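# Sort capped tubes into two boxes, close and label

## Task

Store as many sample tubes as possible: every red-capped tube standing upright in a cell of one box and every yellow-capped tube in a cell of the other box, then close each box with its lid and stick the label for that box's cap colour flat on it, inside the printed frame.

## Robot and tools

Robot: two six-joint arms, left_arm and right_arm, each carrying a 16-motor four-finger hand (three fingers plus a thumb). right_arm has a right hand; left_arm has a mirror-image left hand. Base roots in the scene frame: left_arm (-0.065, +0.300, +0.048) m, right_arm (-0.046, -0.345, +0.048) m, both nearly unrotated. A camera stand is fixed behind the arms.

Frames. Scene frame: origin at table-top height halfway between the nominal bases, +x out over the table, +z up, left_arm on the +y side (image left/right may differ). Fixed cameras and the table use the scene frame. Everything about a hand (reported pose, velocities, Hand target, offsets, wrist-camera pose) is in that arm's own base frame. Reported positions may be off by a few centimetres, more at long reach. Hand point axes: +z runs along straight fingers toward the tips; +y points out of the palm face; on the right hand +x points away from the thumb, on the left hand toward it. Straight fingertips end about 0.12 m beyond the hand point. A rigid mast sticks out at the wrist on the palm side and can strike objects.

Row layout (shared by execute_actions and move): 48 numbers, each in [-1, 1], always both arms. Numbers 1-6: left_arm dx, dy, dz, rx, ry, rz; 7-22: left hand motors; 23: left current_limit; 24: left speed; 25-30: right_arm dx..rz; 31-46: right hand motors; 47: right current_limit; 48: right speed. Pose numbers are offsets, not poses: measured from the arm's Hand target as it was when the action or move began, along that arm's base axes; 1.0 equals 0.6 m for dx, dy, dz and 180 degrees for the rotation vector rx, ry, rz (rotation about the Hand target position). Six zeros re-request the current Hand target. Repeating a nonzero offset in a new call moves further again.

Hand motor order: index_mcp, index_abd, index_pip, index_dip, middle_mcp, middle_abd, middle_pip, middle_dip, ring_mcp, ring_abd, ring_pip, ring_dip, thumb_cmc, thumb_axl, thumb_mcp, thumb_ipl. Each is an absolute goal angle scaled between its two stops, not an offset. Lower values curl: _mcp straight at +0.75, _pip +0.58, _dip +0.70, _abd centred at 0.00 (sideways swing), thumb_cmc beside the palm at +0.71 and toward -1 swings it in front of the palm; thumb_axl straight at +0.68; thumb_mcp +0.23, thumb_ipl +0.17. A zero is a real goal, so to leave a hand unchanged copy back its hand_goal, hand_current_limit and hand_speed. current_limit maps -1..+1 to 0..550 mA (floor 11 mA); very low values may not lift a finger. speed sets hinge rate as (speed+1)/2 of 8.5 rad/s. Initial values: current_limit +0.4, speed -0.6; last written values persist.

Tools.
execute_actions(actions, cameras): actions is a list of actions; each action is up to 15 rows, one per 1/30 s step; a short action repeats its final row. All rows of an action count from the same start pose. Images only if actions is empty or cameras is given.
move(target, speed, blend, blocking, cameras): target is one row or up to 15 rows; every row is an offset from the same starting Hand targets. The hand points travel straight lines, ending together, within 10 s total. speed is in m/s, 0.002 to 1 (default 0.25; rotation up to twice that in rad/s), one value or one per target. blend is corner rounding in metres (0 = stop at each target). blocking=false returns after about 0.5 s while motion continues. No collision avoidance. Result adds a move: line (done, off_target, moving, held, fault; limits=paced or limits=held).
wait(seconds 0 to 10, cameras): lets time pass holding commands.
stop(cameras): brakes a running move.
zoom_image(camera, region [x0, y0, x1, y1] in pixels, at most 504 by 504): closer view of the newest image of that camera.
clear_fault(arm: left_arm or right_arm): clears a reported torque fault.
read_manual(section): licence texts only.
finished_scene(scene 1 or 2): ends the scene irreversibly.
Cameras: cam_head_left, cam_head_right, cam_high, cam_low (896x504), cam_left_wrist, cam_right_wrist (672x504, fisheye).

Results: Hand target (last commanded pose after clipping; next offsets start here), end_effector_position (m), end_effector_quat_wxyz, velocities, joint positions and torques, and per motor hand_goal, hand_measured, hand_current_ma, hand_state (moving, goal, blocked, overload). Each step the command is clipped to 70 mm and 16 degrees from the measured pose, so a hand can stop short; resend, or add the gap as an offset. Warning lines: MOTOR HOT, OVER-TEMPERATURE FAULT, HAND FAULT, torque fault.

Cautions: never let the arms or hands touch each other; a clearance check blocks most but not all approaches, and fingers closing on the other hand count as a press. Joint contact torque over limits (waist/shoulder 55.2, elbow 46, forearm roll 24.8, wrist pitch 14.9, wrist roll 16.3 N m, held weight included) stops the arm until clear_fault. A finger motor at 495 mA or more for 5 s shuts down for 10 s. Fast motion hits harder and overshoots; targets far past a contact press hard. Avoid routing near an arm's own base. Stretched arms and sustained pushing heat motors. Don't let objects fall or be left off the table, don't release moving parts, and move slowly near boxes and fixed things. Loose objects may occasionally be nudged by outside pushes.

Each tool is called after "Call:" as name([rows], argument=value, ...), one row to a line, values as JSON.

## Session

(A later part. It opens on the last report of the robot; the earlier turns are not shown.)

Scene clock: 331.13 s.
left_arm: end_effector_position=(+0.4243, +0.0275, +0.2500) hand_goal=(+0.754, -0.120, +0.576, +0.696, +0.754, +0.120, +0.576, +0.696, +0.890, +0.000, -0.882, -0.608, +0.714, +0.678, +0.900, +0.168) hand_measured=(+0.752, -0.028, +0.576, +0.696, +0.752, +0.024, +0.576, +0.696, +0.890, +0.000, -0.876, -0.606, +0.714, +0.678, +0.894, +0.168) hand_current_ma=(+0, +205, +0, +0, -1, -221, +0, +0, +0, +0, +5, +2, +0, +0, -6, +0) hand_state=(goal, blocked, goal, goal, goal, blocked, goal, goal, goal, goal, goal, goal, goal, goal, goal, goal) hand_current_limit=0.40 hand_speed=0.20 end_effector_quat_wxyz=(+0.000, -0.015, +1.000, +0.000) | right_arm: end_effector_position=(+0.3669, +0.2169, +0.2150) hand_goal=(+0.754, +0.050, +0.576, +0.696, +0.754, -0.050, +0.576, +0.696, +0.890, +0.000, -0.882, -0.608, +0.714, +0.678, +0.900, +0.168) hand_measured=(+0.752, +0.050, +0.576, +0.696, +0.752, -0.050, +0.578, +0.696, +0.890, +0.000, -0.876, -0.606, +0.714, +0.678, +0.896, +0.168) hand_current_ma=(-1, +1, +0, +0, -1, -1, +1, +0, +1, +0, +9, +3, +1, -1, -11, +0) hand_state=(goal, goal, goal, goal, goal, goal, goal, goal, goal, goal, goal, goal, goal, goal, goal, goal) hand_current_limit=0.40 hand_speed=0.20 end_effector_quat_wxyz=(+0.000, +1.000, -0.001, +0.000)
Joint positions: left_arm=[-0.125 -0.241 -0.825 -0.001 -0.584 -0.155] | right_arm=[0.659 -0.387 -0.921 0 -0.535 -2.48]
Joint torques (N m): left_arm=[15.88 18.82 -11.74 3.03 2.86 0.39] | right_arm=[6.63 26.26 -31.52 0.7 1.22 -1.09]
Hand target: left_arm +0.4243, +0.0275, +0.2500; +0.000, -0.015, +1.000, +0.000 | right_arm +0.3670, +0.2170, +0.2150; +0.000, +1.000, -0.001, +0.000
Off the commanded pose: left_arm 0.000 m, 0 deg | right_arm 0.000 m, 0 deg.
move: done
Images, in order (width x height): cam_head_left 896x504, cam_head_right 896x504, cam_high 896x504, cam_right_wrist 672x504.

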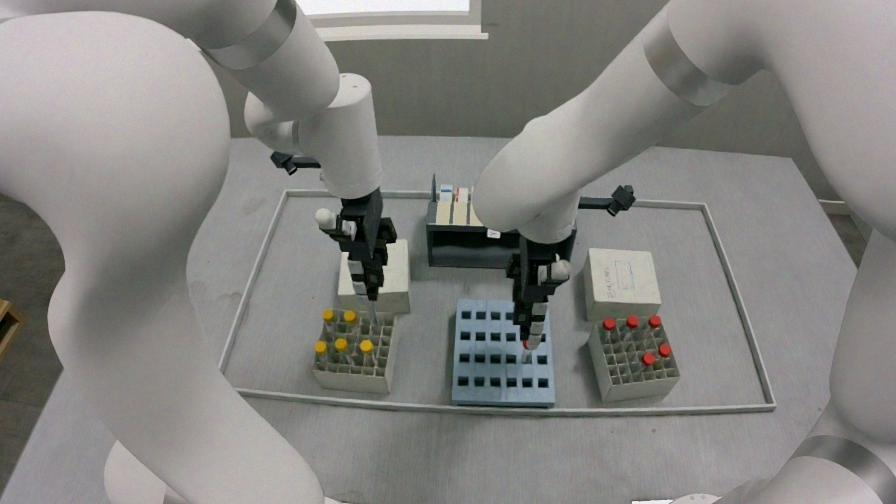

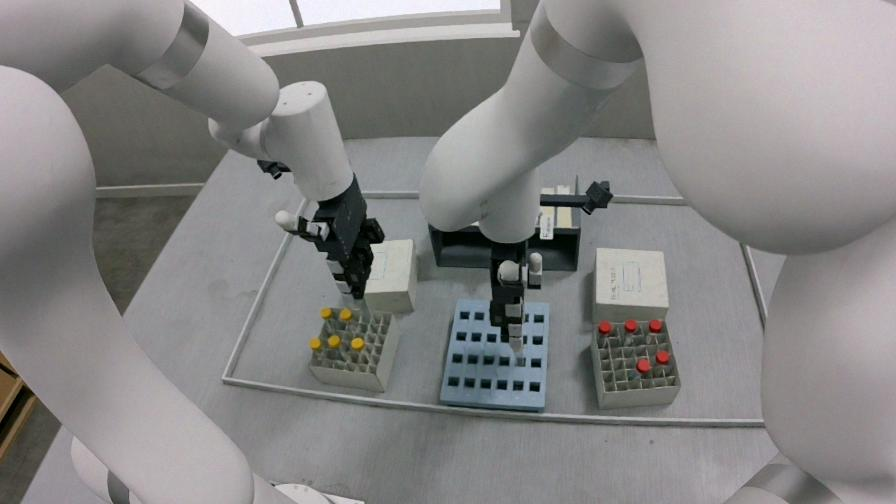

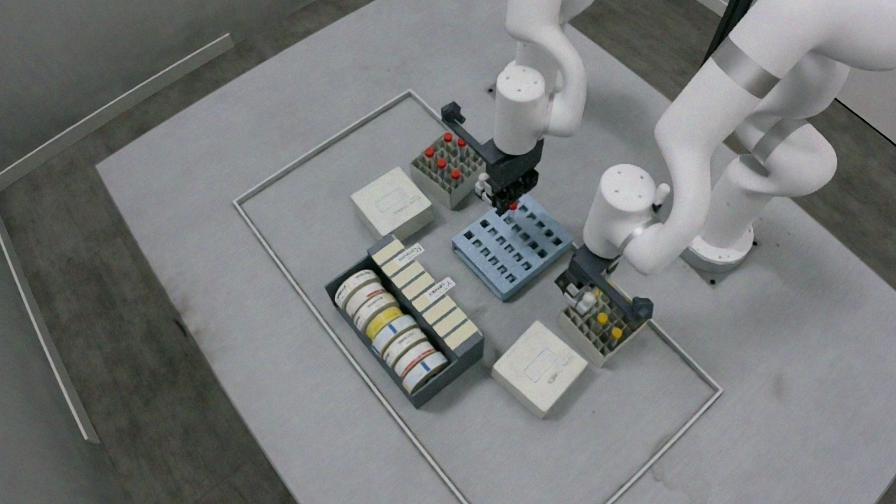

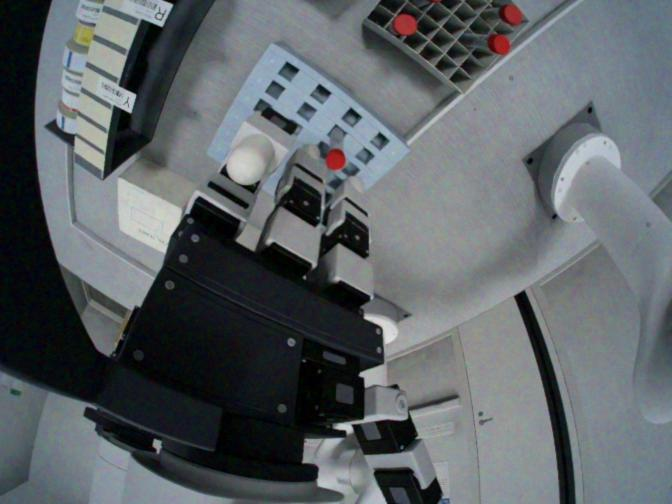

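Call:
move([
  [0,0,-0.12,0,0,0,0.754,-0.12,0.576,0.696,0.754,0.12,0.576,0.696,0.89,0,-0.883,-0.609,0.714,0.678,0.9,0.168,0.4,0.2,-0.0088,0.0085,-0.0517,0,0,0,0.754,0.05,0.576,0.696,0.754,-0.05,0.576,0.696,0.89,0,-0.883,-0.609,0.714,0.678,0.9,0.168,0.4,0.2],
  [0,0,-0.12,0,0,0,0.754,0.05,0.576,0.696,0.754,-0.05,0.576,0.696,0.89,0,-0.883,-0.609,0.714,0.678,0.9,0.168,0.4,0.2,-0.0088,0.0085,-0.0517,0,0,0,0.754,-0.12,0.576,0.696,0.754,0.12,0.576,0.696,0.89,0,-0.883,-0.609,0.714,0.678,0.9,0.168,0.4,0.2],
  [0,0,0.0833,0,0,0,0.754,0.05,0.576,0.696,0.754,-0.05,0.576,0.696,0.89,0,-0.883,-0.609,0.714,0.678,0.9,0.168,0.4,0.2,-0.0088,0.0085,0.2,0,0,0,0.754,-0.12,0.576,0.696,0.754,0.12,0.576,0.696,0.89,0,-0.883,-0.609,0.714,0.678,0.9,0.168,0.4,0.2],
  [0,0.1,0.0833,0,0,0,0.754,0.05,0.576,0.696,0.754,-0.05,0.576,0.696,0.89,0,-0.883,-0.609,0.714,0.678,0.9,0.168,0.4,0.2,-0.0408,-0.2658,0.2,0,0,0,0.754,-0.12,0.576,0.696,0.754,0.12,0.576,0.696,0.89,0,-0.883,-0.609,0.714,0.678,0.9,0.168,0.4,0.2],
  [0,0.1,0.0833,0,0,0,0.754,0.05,0.576,0.696,0.754,-0.05,0.576,0.696,0.89,0,-0.883,-0.609,0.714,0.678,0.9,0.168,0.4,0.2,-0.0408,-0.2658,0.0583,0,0,0,0.754,-0.12,0.576,0.696,0.754,0.12,0.576,0.696,0.89,0,-0.883,-0.609,0.714,0.678,0.9,0.168,0.4,0.2],
], speed=[0.2,0.2,0.3,0.4,0.2], blend=[0,0,0.02,0,0], cameras=["all"])

Scene clock: 340.60 s.
left_arm: end_effector_position=(+0.4243, +0.0875, +0.3000) hand_goal=(+0.754, +0.050, +0.576, +0.696, +0.754, -0.050, +0.576, +0.696, +0.890, +0.000, -0.882, -0.608, +0.714, +0.678, +0.900, +0.168) hand_measured=(+0.752, +0.052, +0.576, +0.696, +0.752, -0.052, +0.576, +0.696, +0.890, +0.000, -0.876, -0.606, +0.714, +0.678, +0.894, +0.168) hand_current_ma=(+0, +0, +0, +0, -1, -1, +0, +0, +0, +0, +5, +2, +0, +0, -6, +0) hand_state=(goal, goal, goal, goal, goal, goal, goal, goal, goal, goal, goal, goal, goal, goal, goal, goal) hand_current_limit=0.40 hand_speed=0.20 end_effector_quat_wxyz=(+0.000, -0.015, +1.000, +0.000) | right_arm: end_effector_position=(+0.3425, +0.0575, +0.2500) hand_goal=(+0.754, -0.120, +0.576, +0.696, +0.754, +0.120, +0.576, +0.696, +0.890, +0.000, -0.882, -0.608, +0.714, +0.678, +0.900, +0.168) hand_measured=(+0.752, -0.028, +0.576, +0.696, +0.752, +0.028, +0.578, +0.696, +0.890, +0.000, -0.876, -0.606, +0.714, +0.678, +0.896, +0.168) hand_current_ma=(-2, +275, +0, +0, -2, -271, +1, +0, +0, +0, +9, +3, +1, -1, -11, +0) hand_state=(goal, blocked, goal, goal, goal, blocked, goal, goal, goal, goal, goal, goal, goal, goal, goal, goal) hand_current_limit=0.40 hand_speed=0.20 end_effector_quat_wxyz=(+0.000, +1.000, -0.001, +0.000)
Joint positions: left_arm=[0.007 -0.156 -0.855 0 -0.7 -0.022] | right_arm=[0.372 -0.101 -0.659 0 -0.558 -2.768]
Joint torques (N m): left_arm=[16.25 16.47 -17.53 -2.44 0.34 1.67] | right_arm=[-8.52 14.99 -24.37 -3.53 1.29 0.21]
Hand target: left_arm +0.4243, +0.0875, +0.3000; +0.000, -0.015, +1.000, +0.000 | right_arm +0.3425, +0.0575, +0.2500; +0.000, +1.000, -0.001, +0.000
Off the commanded pose: left_arm 0.000 m, 0 deg | right_arm 0.000 m, 0 deg.
move: done

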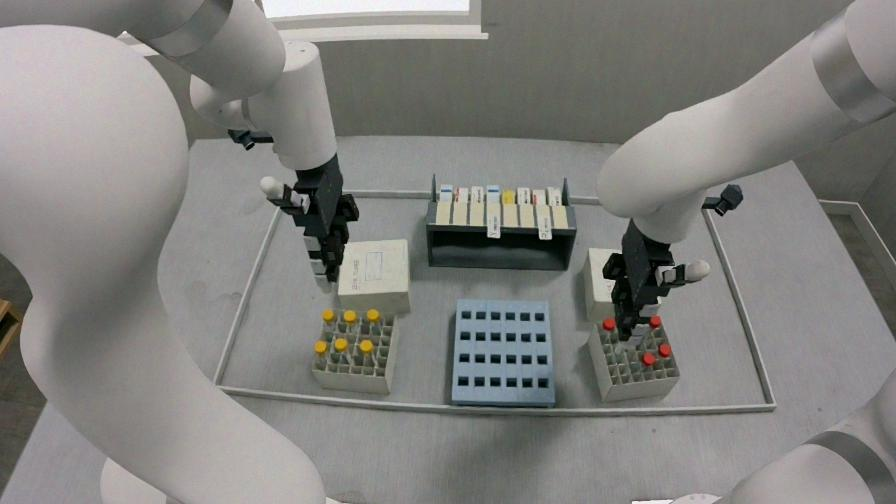

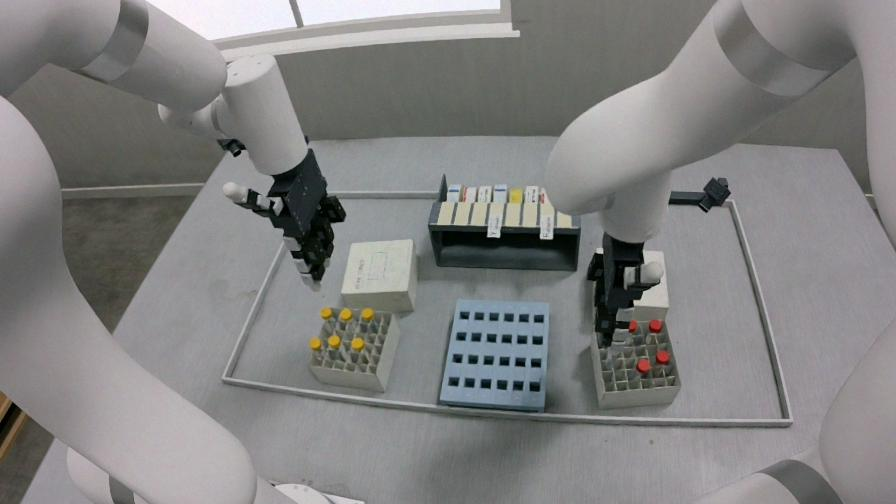

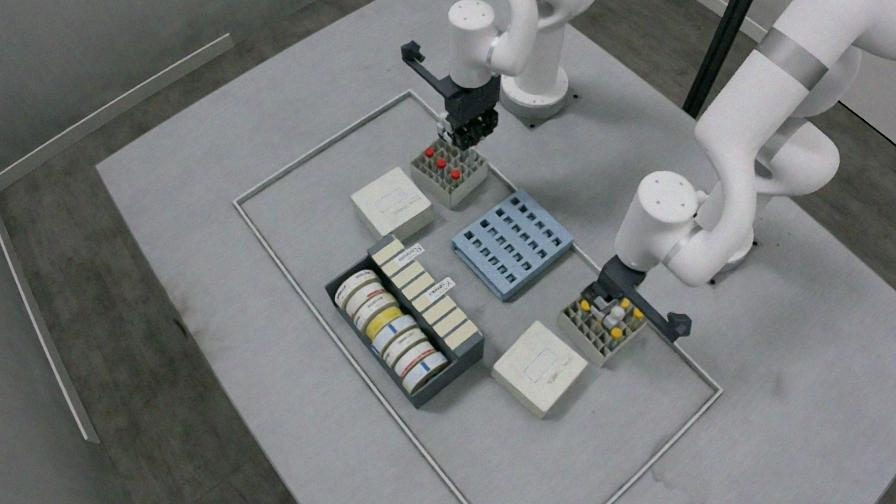

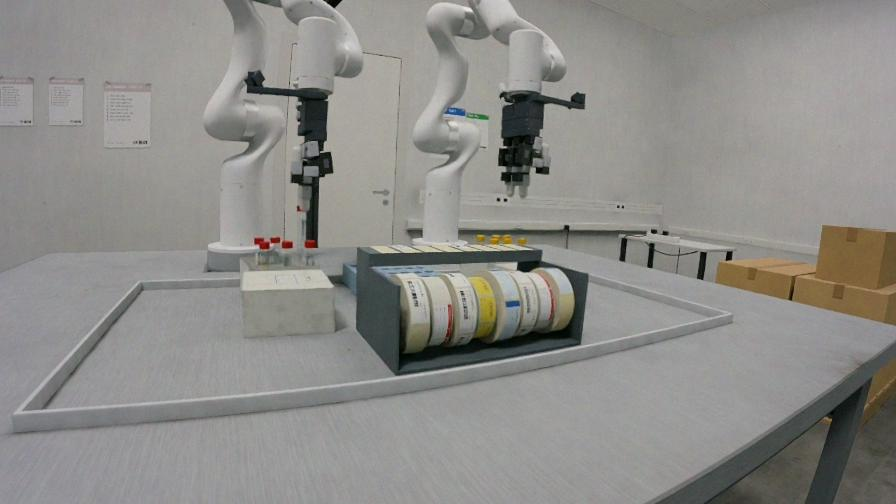

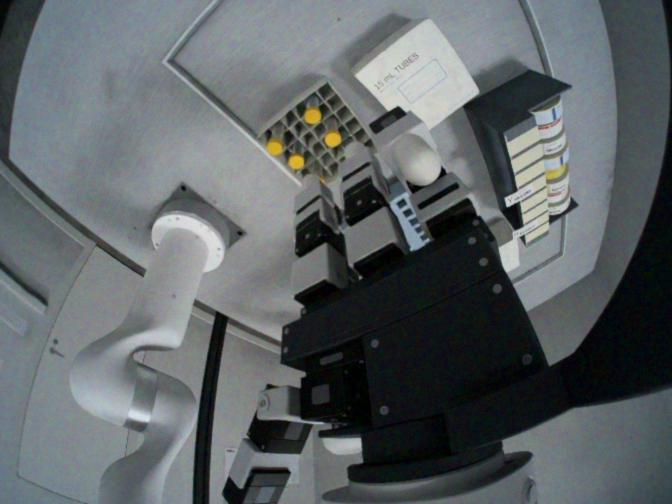

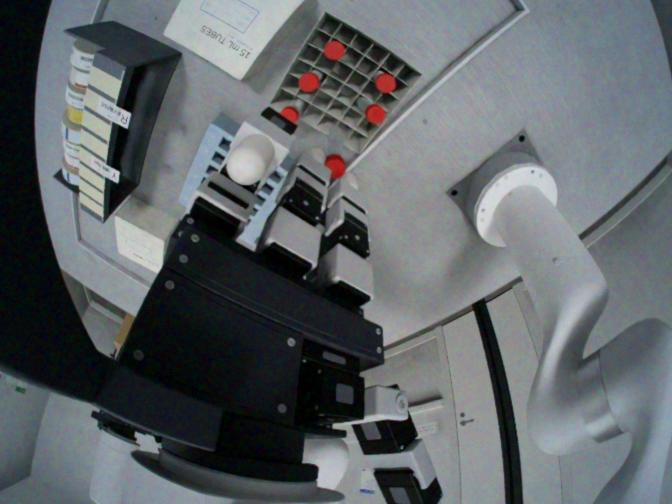

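Call:
zoom_image(camera="cam_head_left", region=[585, 310, 665, 390])

Call:
zoom_image(camera="cam_head_right", region=[590, 320, 670, 400])

Call:
zoom_image(camera="cam_high", region=[400, 100, 500, 200])

Call:
zoom_image(camera="cam_low", region=[200, 220, 400, 360])

Call:
zoom_image(camera="cam_head_left", region=[320, 220, 420, 320])

Scaled by 6.300 from the camera's 896x504 image, which has a finer 1280x720 frame.

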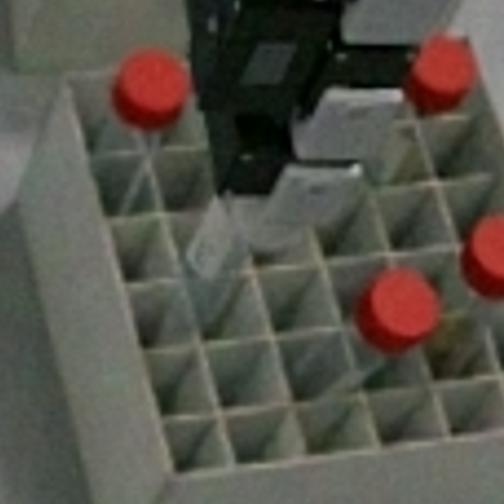

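Scaled by 6.300 from the camera's 896x504 image, which has a finer 1280x720 frame.

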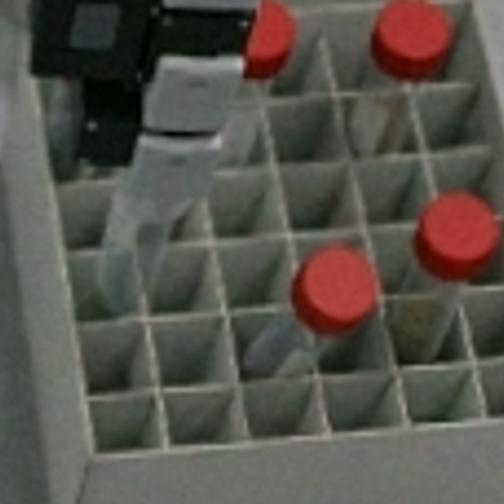

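Scaled by 5.040 from the camera's 896x504 image, which has a finer 1280x720 frame.

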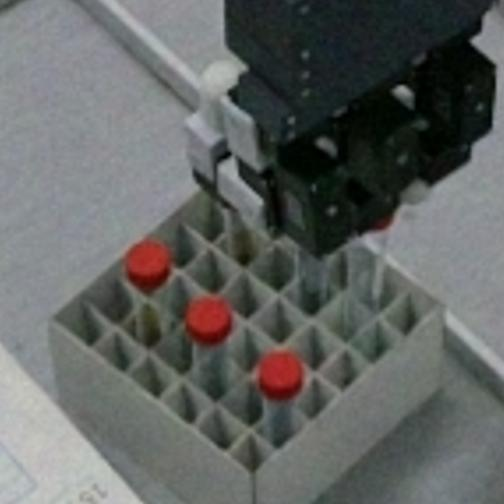

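Scaled by 2.520 from the camera's 896x504 image, which has a finer 1280x720 frame.

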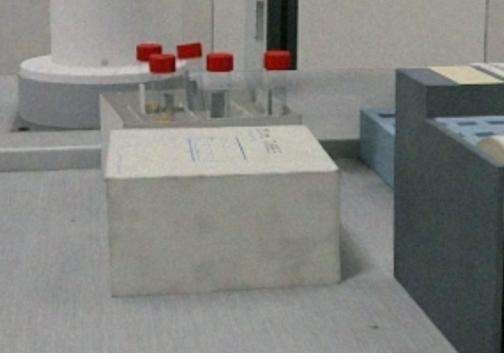

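Scaled by 5.040 from the camera's 896x504 image, which has a finer 1280x720 frame.

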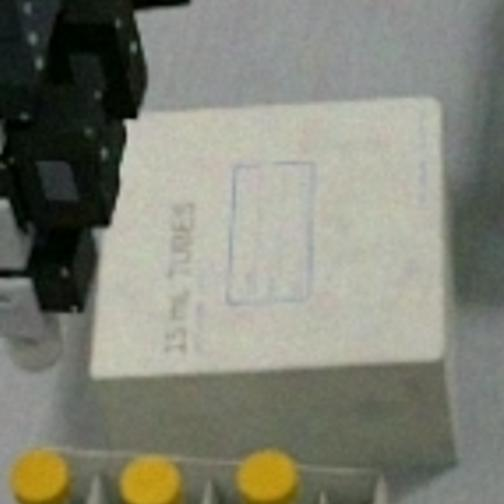

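Call:
zoom_image(camera="cam_head_left", region=[595, 330, 635, 370])

Call:
zoom_image(camera="cam_head_right", region=[590, 345, 630, 385])

Call:
zoom_image(camera="cam_high", region=[450, 140, 490, 180])

Scaled by 12.600 from the camera's 896x504 image, which has a finer 1280x720 frame.

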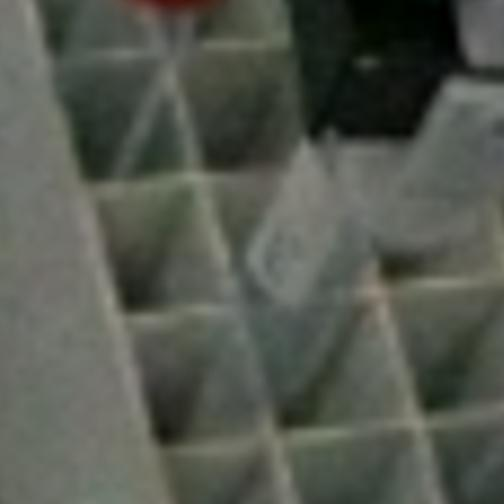

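Scaled by 12.600 from the camera's 896x504 image, which has a finer 1280x720 frame.

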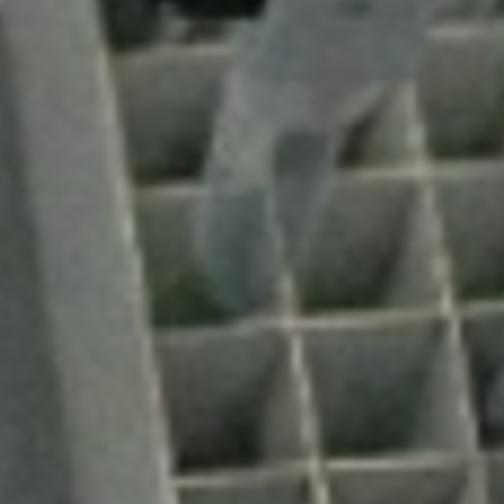

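Scaled by 12.600 from the camera's 896x504 image, which has a finer 1280x720 frame.

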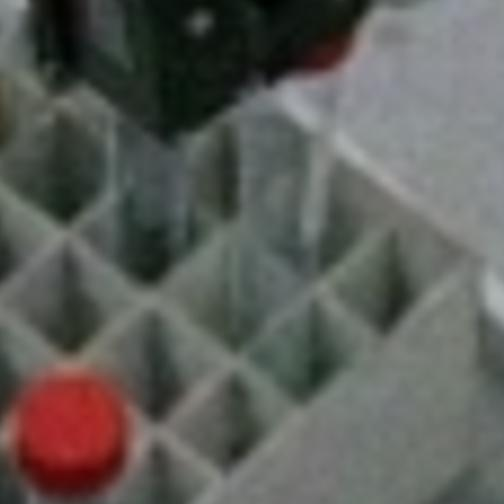

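Call:
move([
  [0,0,0,0,0,0,0.754,0.05,0.576,0.696,0.754,-0.05,0.576,0.696,0.89,0,-0.883,-0.609,0.714,0.678,0.9,0.168,0.4,0.2,-0.0008,0.003,-0.05,0,0,0,0.754,-0.12,0.576,0.696,0.754,0.12,0.576,0.696,0.89,0,-0.883,-0.609,0.714,0.678,0.9,0.168,0.4,0.2],
  [0,0,0,0,0,0,0.754,0.05,0.576,0.696,0.754,-0.05,0.576,0.696,0.89,0,-0.883,-0.609,0.714,0.678,0.9,0.168,0.4,0.2,-0.0008,0.003,-0.12,0,0,0,0.754,-0.12,0.576,0.696,0.754,0.12,0.576,0.696,0.89,0,-0.883,-0.609,0.714,0.678,0.9,0.168,0.4,0.2],
], speed=[0.1,0.12], blend=[0.01,0], cameras=["cam_head_left","cam_head_right"])

Scene clock: 350.40 s.
left_arm: end_effector_position=(+0.4243, +0.0875, +0.3000) hand_goal=(+0.754, +0.050, +0.576, +0.696, +0.754, -0.050, +0.576, +0.696, +0.890, +0.000, -0.882, -0.608, +0.714, +0.678, +0.900, +0.168) hand_measured=(+0.752, +0.052, +0.576, +0.696, +0.752, -0.052, +0.576, +0.696, +0.890, +0.000, -0.876, -0.606, +0.714, +0.678, +0.894, +0.168) hand_current_ma=(+0, +0, +0, +0, -1, -1, +0, +0, +0, +0, +5, +2, +0, +0, -6, +0) hand_state=(goal, goal, goal, goal, goal, goal, goal, goal, goal, goal, goal, goal, goal, goal, goal, goal) hand_current_limit=0.40 hand_speed=0.20 end_effector_quat_wxyz=(+0.000, -0.015, +1.000, +0.000) | right_arm: end_effector_position=(+0.3419, +0.0592, +0.1779) hand_goal=(+0.754, -0.120, +0.576, +0.696, +0.754, +0.120, +0.576, +0.696, +0.890, +0.000, -0.882, -0.608, +0.714, +0.678, +0.900, +0.168) hand_measured=(+0.752, -0.094, +0.576, +0.696, +0.752, +0.094, +0.578, +0.696, +0.890, +0.000, -0.876, -0.606, +0.714, +0.678, +0.896, +0.168) hand_current_ma=(-2, +53, +0, +0, -2, -53, +1, +0, +0, +0, +9, +3, +1, -1, -11, +0) hand_state=(goal, blocked, goal, goal, goal, blocked, goal, goal, goal, goal, goal, goal, goal, goal, goal, goal) hand_current_limit=0.40 hand_speed=0.20 end_effector_quat_wxyz=(+0.000, +1.000, -0.001, +0.000)
Joint positions: left_arm=[0.007 -0.156 -0.855 0 -0.7 -0.022] | right_arm=[0.376 -0.256 -0.625 0 -0.369 -2.763]
Joint torques (N m): left_arm=[15.72 16.9 -17.62 -2.26 2.66 1.63] | right_arm=[5.97 18.1 -34.89 -1.47 1.28 1.17]
Hand target: left_arm +0.4243, +0.0875, +0.3000; +0.000, -0.015, +1.000, +0.000 | right_arm +0.3420, +0.0593, +0.1780; +0.000, +1.000, -0.001, +0.000
Off the commanded pose: left_arm 0.000 m, 0 deg | right_arm 0.000 m, 0 deg.
move: done
Images, in order (width x height): cam_head_left 896x504, cam_head_right 896x504.

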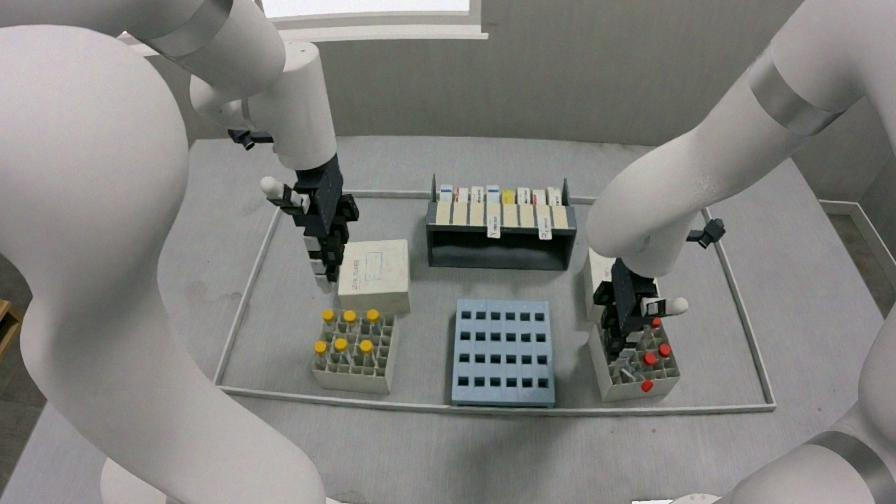

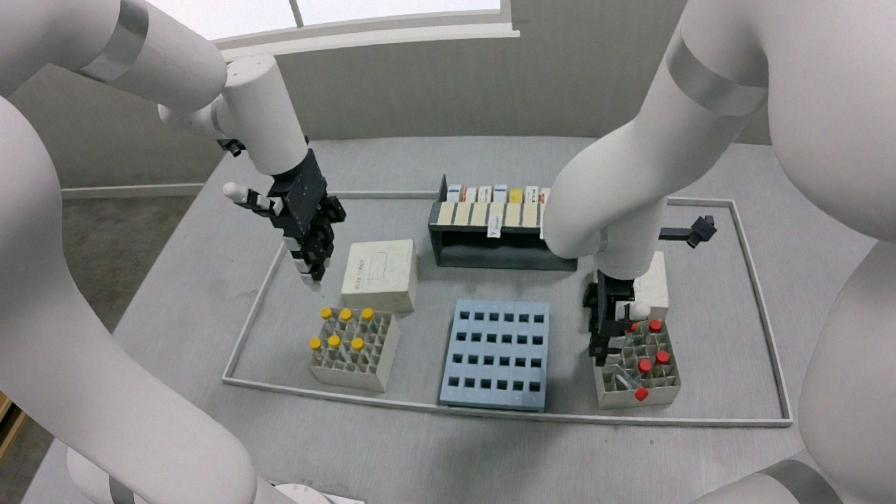

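Call:
zoom_image(camera="cam_head_right", region=[570, 290, 700, 420])

Call:
zoom_image(camera="cam_head_left", region=[570, 290, 700, 420])

Scaled by 3.877 from the camera's 896x504 image, which has a finer 1280x720 frame.

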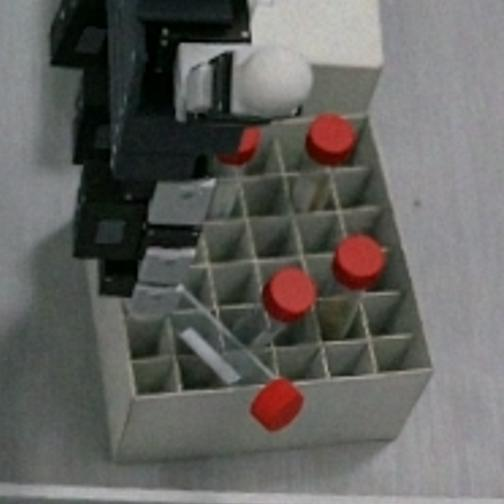

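Scaled by 3.877 from the camera's 896x504 image, which has a finer 1280x720 frame.

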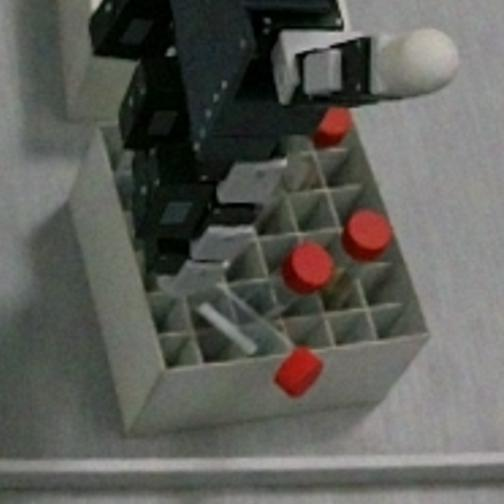

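Call:
wait(seconds=0.1, cameras=["cam_high","cam_low","cam_right_wrist"])

Scene clock: 354.13 s.
left_arm: end_effector_position=(+0.4243, +0.0875, +0.3000) hand_goal=(+0.754, +0.050, +0.576, +0.696, +0.754, -0.050, +0.576, +0.696, +0.890, +0.000, -0.882, -0.608, +0.714, +0.678, +0.900, +0.168) hand_measured=(+0.752, +0.052, +0.576, +0.696, +0.752, -0.052, +0.576, +0.696, +0.890, +0.000, -0.876, -0.606, +0.714, +0.678, +0.894, +0.168) hand_current_ma=(+0, +0, +0, +0, -1, -1, +0, +0, +0, +0, +5, +2, +0, +0, -6, +0) hand_state=(goal, goal, goal, goal, goal, goal, goal, goal, goal, goal, goal, goal, goal, goal, goal, goal) hand_current_limit=0.40 hand_speed=0.20 end_effector_quat_wxyz=(+0.000, -0.015, +1.000, +0.000) | right_arm: end_effector_position=(+0.3420, +0.0593, +0.1780) hand_goal=(+0.754, -0.120, +0.576, +0.696, +0.754, +0.120, +0.576, +0.696, +0.890, +0.000, -0.882, -0.608, +0.714, +0.678, +0.900, +0.168) hand_measured=(+0.752, -0.094, +0.576, +0.696, +0.752, +0.094, +0.578, +0.696, +0.890, +0.000, -0.876, -0.606, +0.714, +0.678, +0.896, +0.168) hand_current_ma=(-2, +53, +0, +0, -2, -53, +1, +0, +0, +0, +9, +3, +1, -1, -11, +0) hand_state=(goal, blocked, goal, goal, goal, blocked, goal, goal, goal, goal, goal, goal, goal, goal, goal, goal) hand_current_limit=0.40 hand_speed=0.20 end_effector_quat_wxyz=(+0.000, +1.000, -0.001, +0.000)
Joint positions: left_arm=[0.007 -0.156 -0.855 0 -0.7 -0.022] | right_arm=[0.376 -0.257 -0.625 0 -0.369 -2.763]
Joint torques (N m): left_arm=[15.57 16.98 -17.29 -2.23 2.71 1.63] | right_arm=[-7.07 18.35 -35.62 -4.23 0.21 1.16]
Hand target: left_arm +0.4243, +0.0875, +0.3000; +0.000, -0.015, +1.000, +0.000 | right_arm +0.3420, +0.0593, +0.1780; +0.000, +1.000, -0.001, +0.000
Off the commanded pose: left_arm 0.000 m, 0 deg | right_arm 0.000 m, 0 deg.
wait: 0.10 s; at rest from the start
Images, in order (width x height): cam_high 896x504, cam_low 896x504, cam_right_wrist 672x504.

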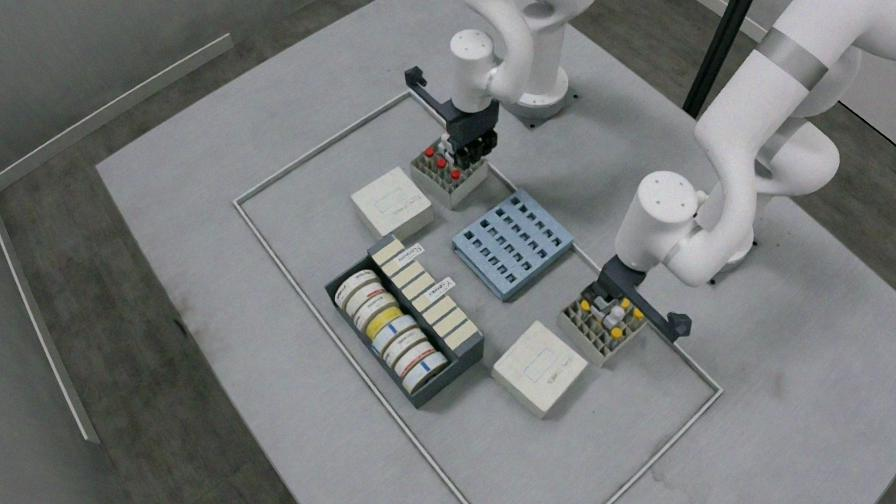

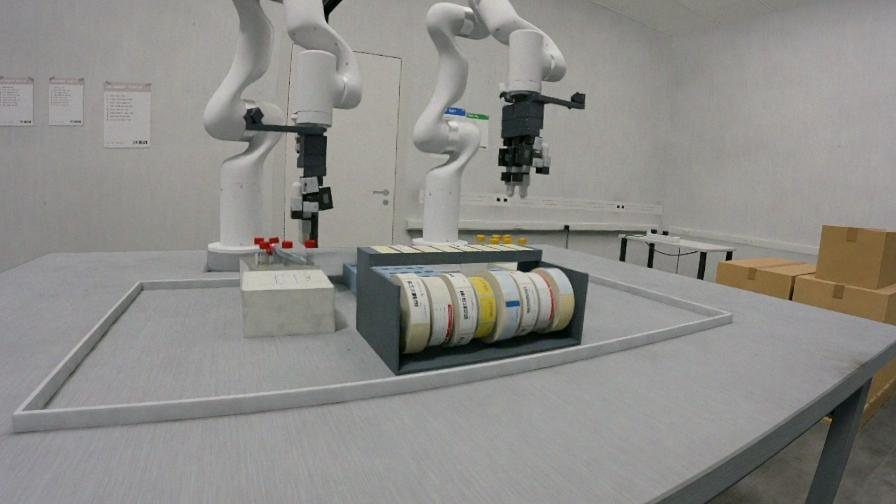

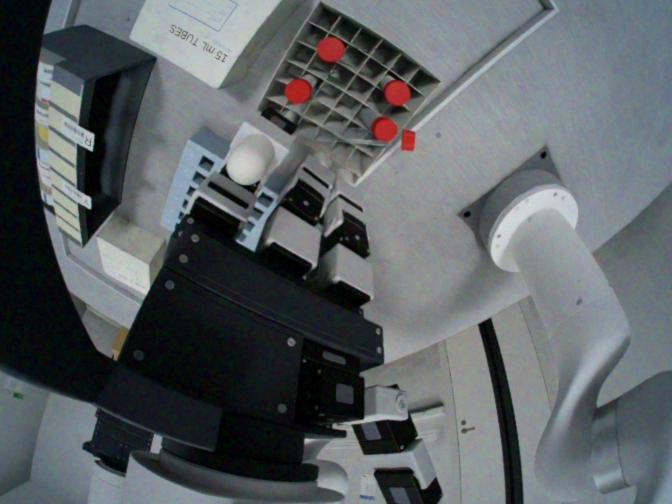

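Call:
zoom_image(camera="cam_low", region=[230, 140, 370, 290])

Call:
zoom_image(camera="cam_right_wrist", region=[200, 0, 460, 260])

Call:
zoom_image(camera="cam_high", region=[390, 100, 530, 220])

Scaled by 3.360 from the camera's 896x504 image, which has a finer 1280x720 frame.

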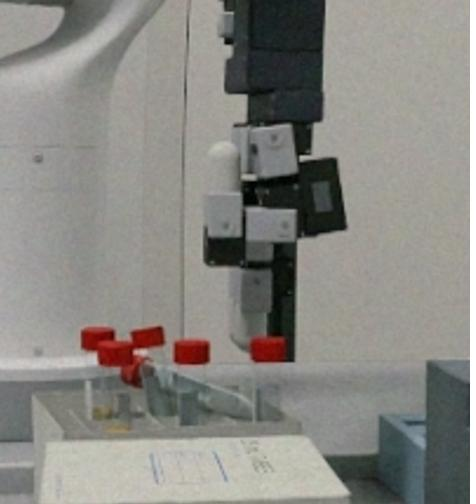

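Scaled by 1.938 from the camera's 672x504 image, which has a finer 960x720 frame.

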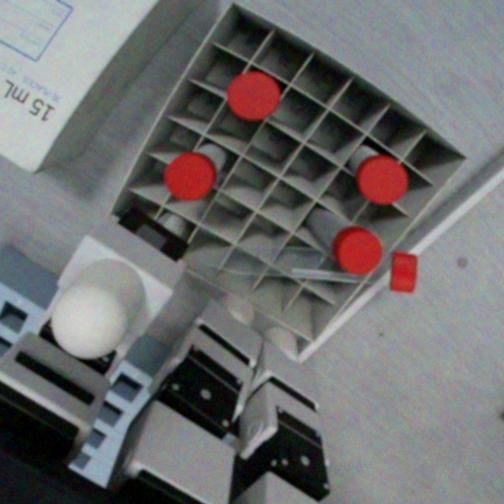

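Scaled by 3.600 from the camera's 896x504 image, which has a finer 1280x720 frame.

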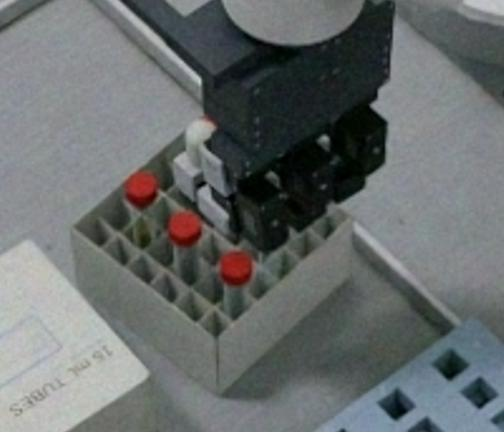

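Call:
move(target=[0,0,0,0,0,0,0.754,0.05,0.576,0.696,0.754,-0.05,0.576,0.696,0.89,0,-0.883,-0.609,0.714,0.678,0.9,0.168,0.4,0.2,0,0,0.2,0,0,0,0.754,-0.12,0.576,0.696,0.754,0.12,0.576,0.696,0.89,0,-0.883,-0.609,0.714,0.678,0.9,0.168,0.4,0.2], speed=0.2, cameras=["all"])

Scene clock: 359.03 s.
left_arm: end_effector_position=(+0.4243, +0.0875, +0.3000) hand_goal=(+0.754, +0.050, +0.576, +0.696, +0.754, -0.050, +0.576, +0.696, +0.890, +0.000, -0.882, -0.608, +0.714, +0.678, +0.900, +0.168) hand_measured=(+0.752, +0.052, +0.576, +0.696, +0.752, -0.052, +0.576, +0.696, +0.890, +0.000, -0.876, -0.606, +0.714, +0.678, +0.894, +0.168) hand_current_ma=(+0, +0, +0, +0, -1, -1, +0, +0, +0, +0, +5, +2, +0, +0, -6, +0) hand_state=(goal, goal, goal, goal, goal, goal, goal, goal, goal, goal, goal, goal, goal, goal, goal, goal) hand_current_limit=0.40 hand_speed=0.20 end_effector_quat_wxyz=(+0.000, -0.015, +1.000, +0.000) | right_arm: end_effector_position=(+0.3420, +0.0592, +0.2980) hand_goal=(+0.754, -0.120, +0.576, +0.696, +0.754, +0.120, +0.576, +0.696, +0.890, +0.000, -0.882, -0.608, +0.714, +0.678, +0.900, +0.168) hand_measured=(+0.752, -0.094, +0.576, +0.696, +0.752, +0.094, +0.578, +0.696, +0.890, +0.000, -0.876, -0.606, +0.714, +0.678, +0.896, +0.168) hand_current_ma=(-2, +53, +0, +0, -2, -53, +1, +0, +0, +0, +9, +3, +1, -1, -11, +0) hand_state=(goal, blocked, goal, goal, goal, blocked, goal, goal, goal, goal, goal, goal, goal, goal, goal, goal) hand_current_limit=0.40 hand_speed=0.20 end_effector_quat_wxyz=(+0.000, +1.000, -0.001, +0.000)
Joint positions: left_arm=[0.007 -0.156 -0.855 0 -0.7 -0.022] | right_arm=[0.376 -0.019 -0.701 0 -0.683 -2.763]
Joint torques (N m): left_arm=[15.86 17.73 -17.15 -2.21 2.65 1.66] | right_arm=[0.37 40.7 -41.31 5.15 -1.71 -1.06]
Hand target: left_arm +0.4243, +0.0875, +0.3000; +0.000, -0.015, +1.000, +0.000 | right_arm +0.3420, +0.0593, +0.2980; +0.000, +1.000, -0.001, +0.000
Off the commanded pose: left_arm 0.000 m, 0 deg | right_arm 0.000 m, 0 deg.
move: done

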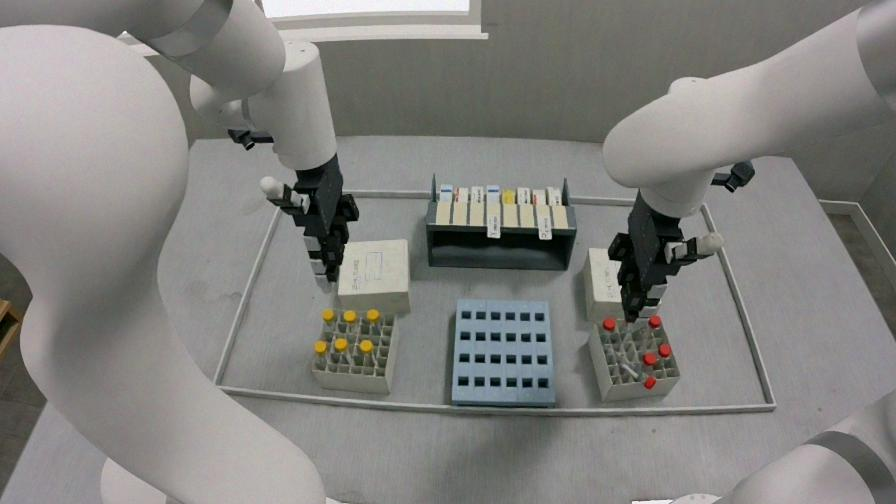

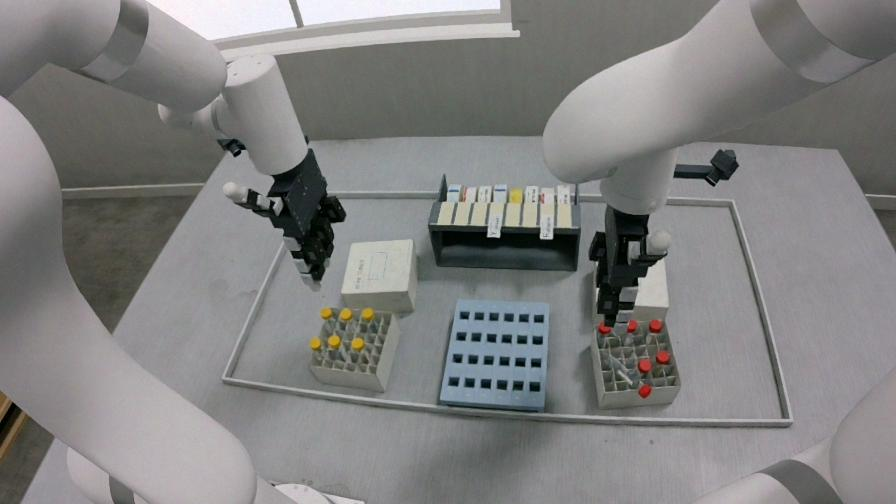

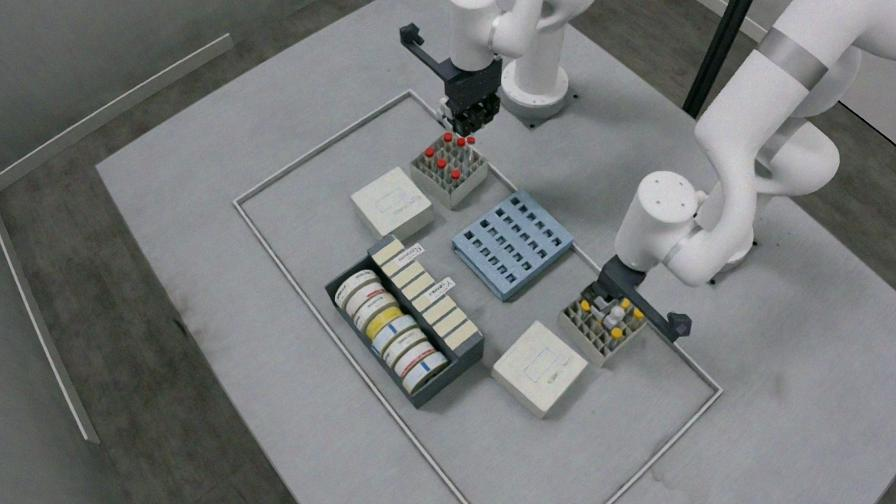

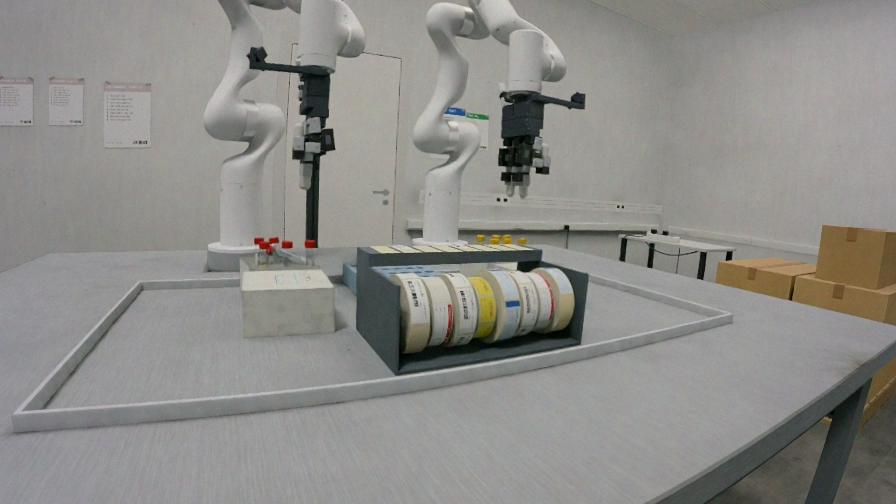

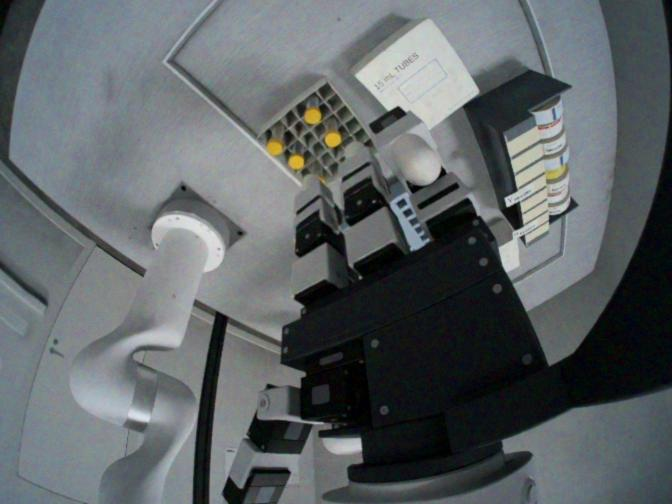

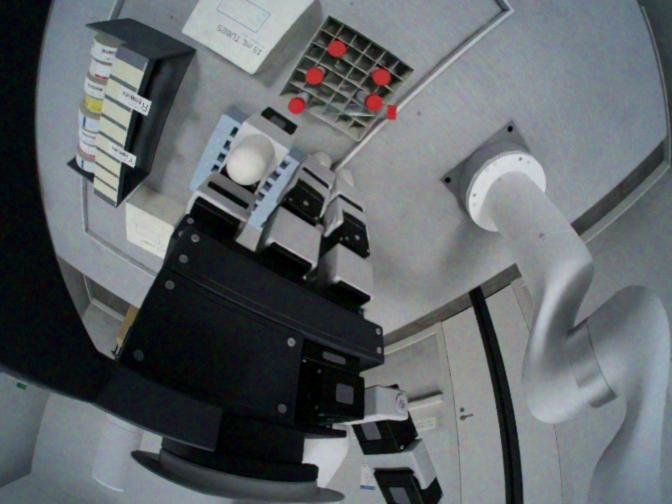

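Call:
zoom_image(camera="cam_head_right", region=[580, 310, 690, 420])

Call:
zoom_image(camera="cam_head_left", region=[580, 300, 690, 410])

Call:
zoom_image(camera="cam_high", region=[400, 110, 500, 210])

Call:
zoom_image(camera="cam_right_wrist", region=[260, 0, 440, 180])

Call:
zoom_image(camera="cam_low", region=[220, 210, 350, 300])

Scaled by 4.582 from the camera's 896x504 image, which has a finer 1280x720 frame.

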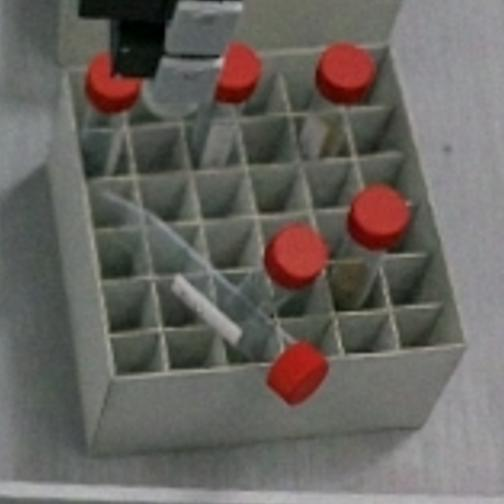

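Scaled by 4.582 from the camera's 896x504 image, which has a finer 1280x720 frame.

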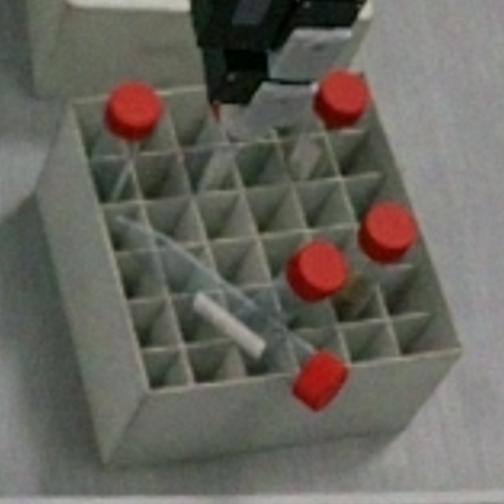

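Scaled by 5.040 from the camera's 896x504 image, which has a finer 1280x720 frame.

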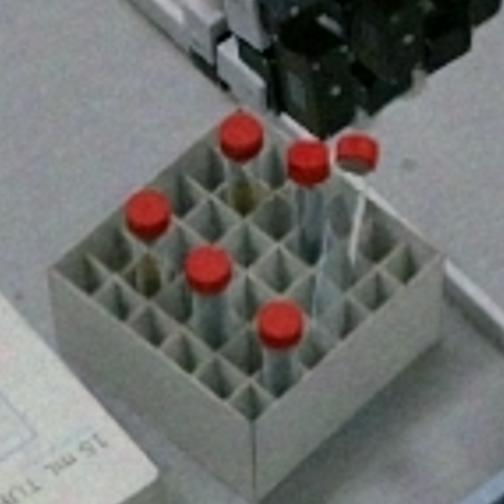

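Scaled by 2.800 from the camera's 672x504 image, which has a finer 960x720 frame.

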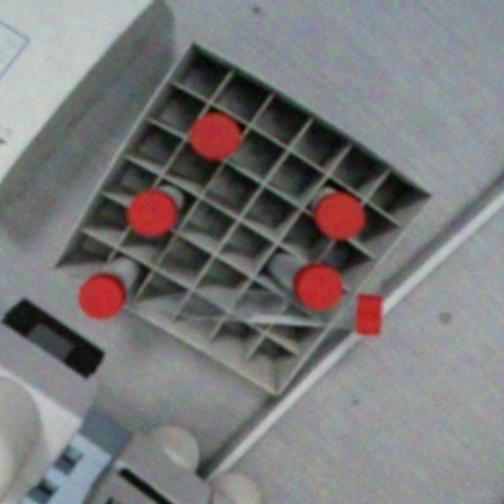

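Scaled by 3.877 from the camera's 896x504 image, which has a finer 1280x720 frame.

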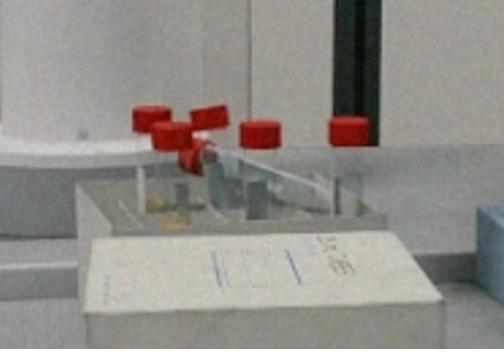

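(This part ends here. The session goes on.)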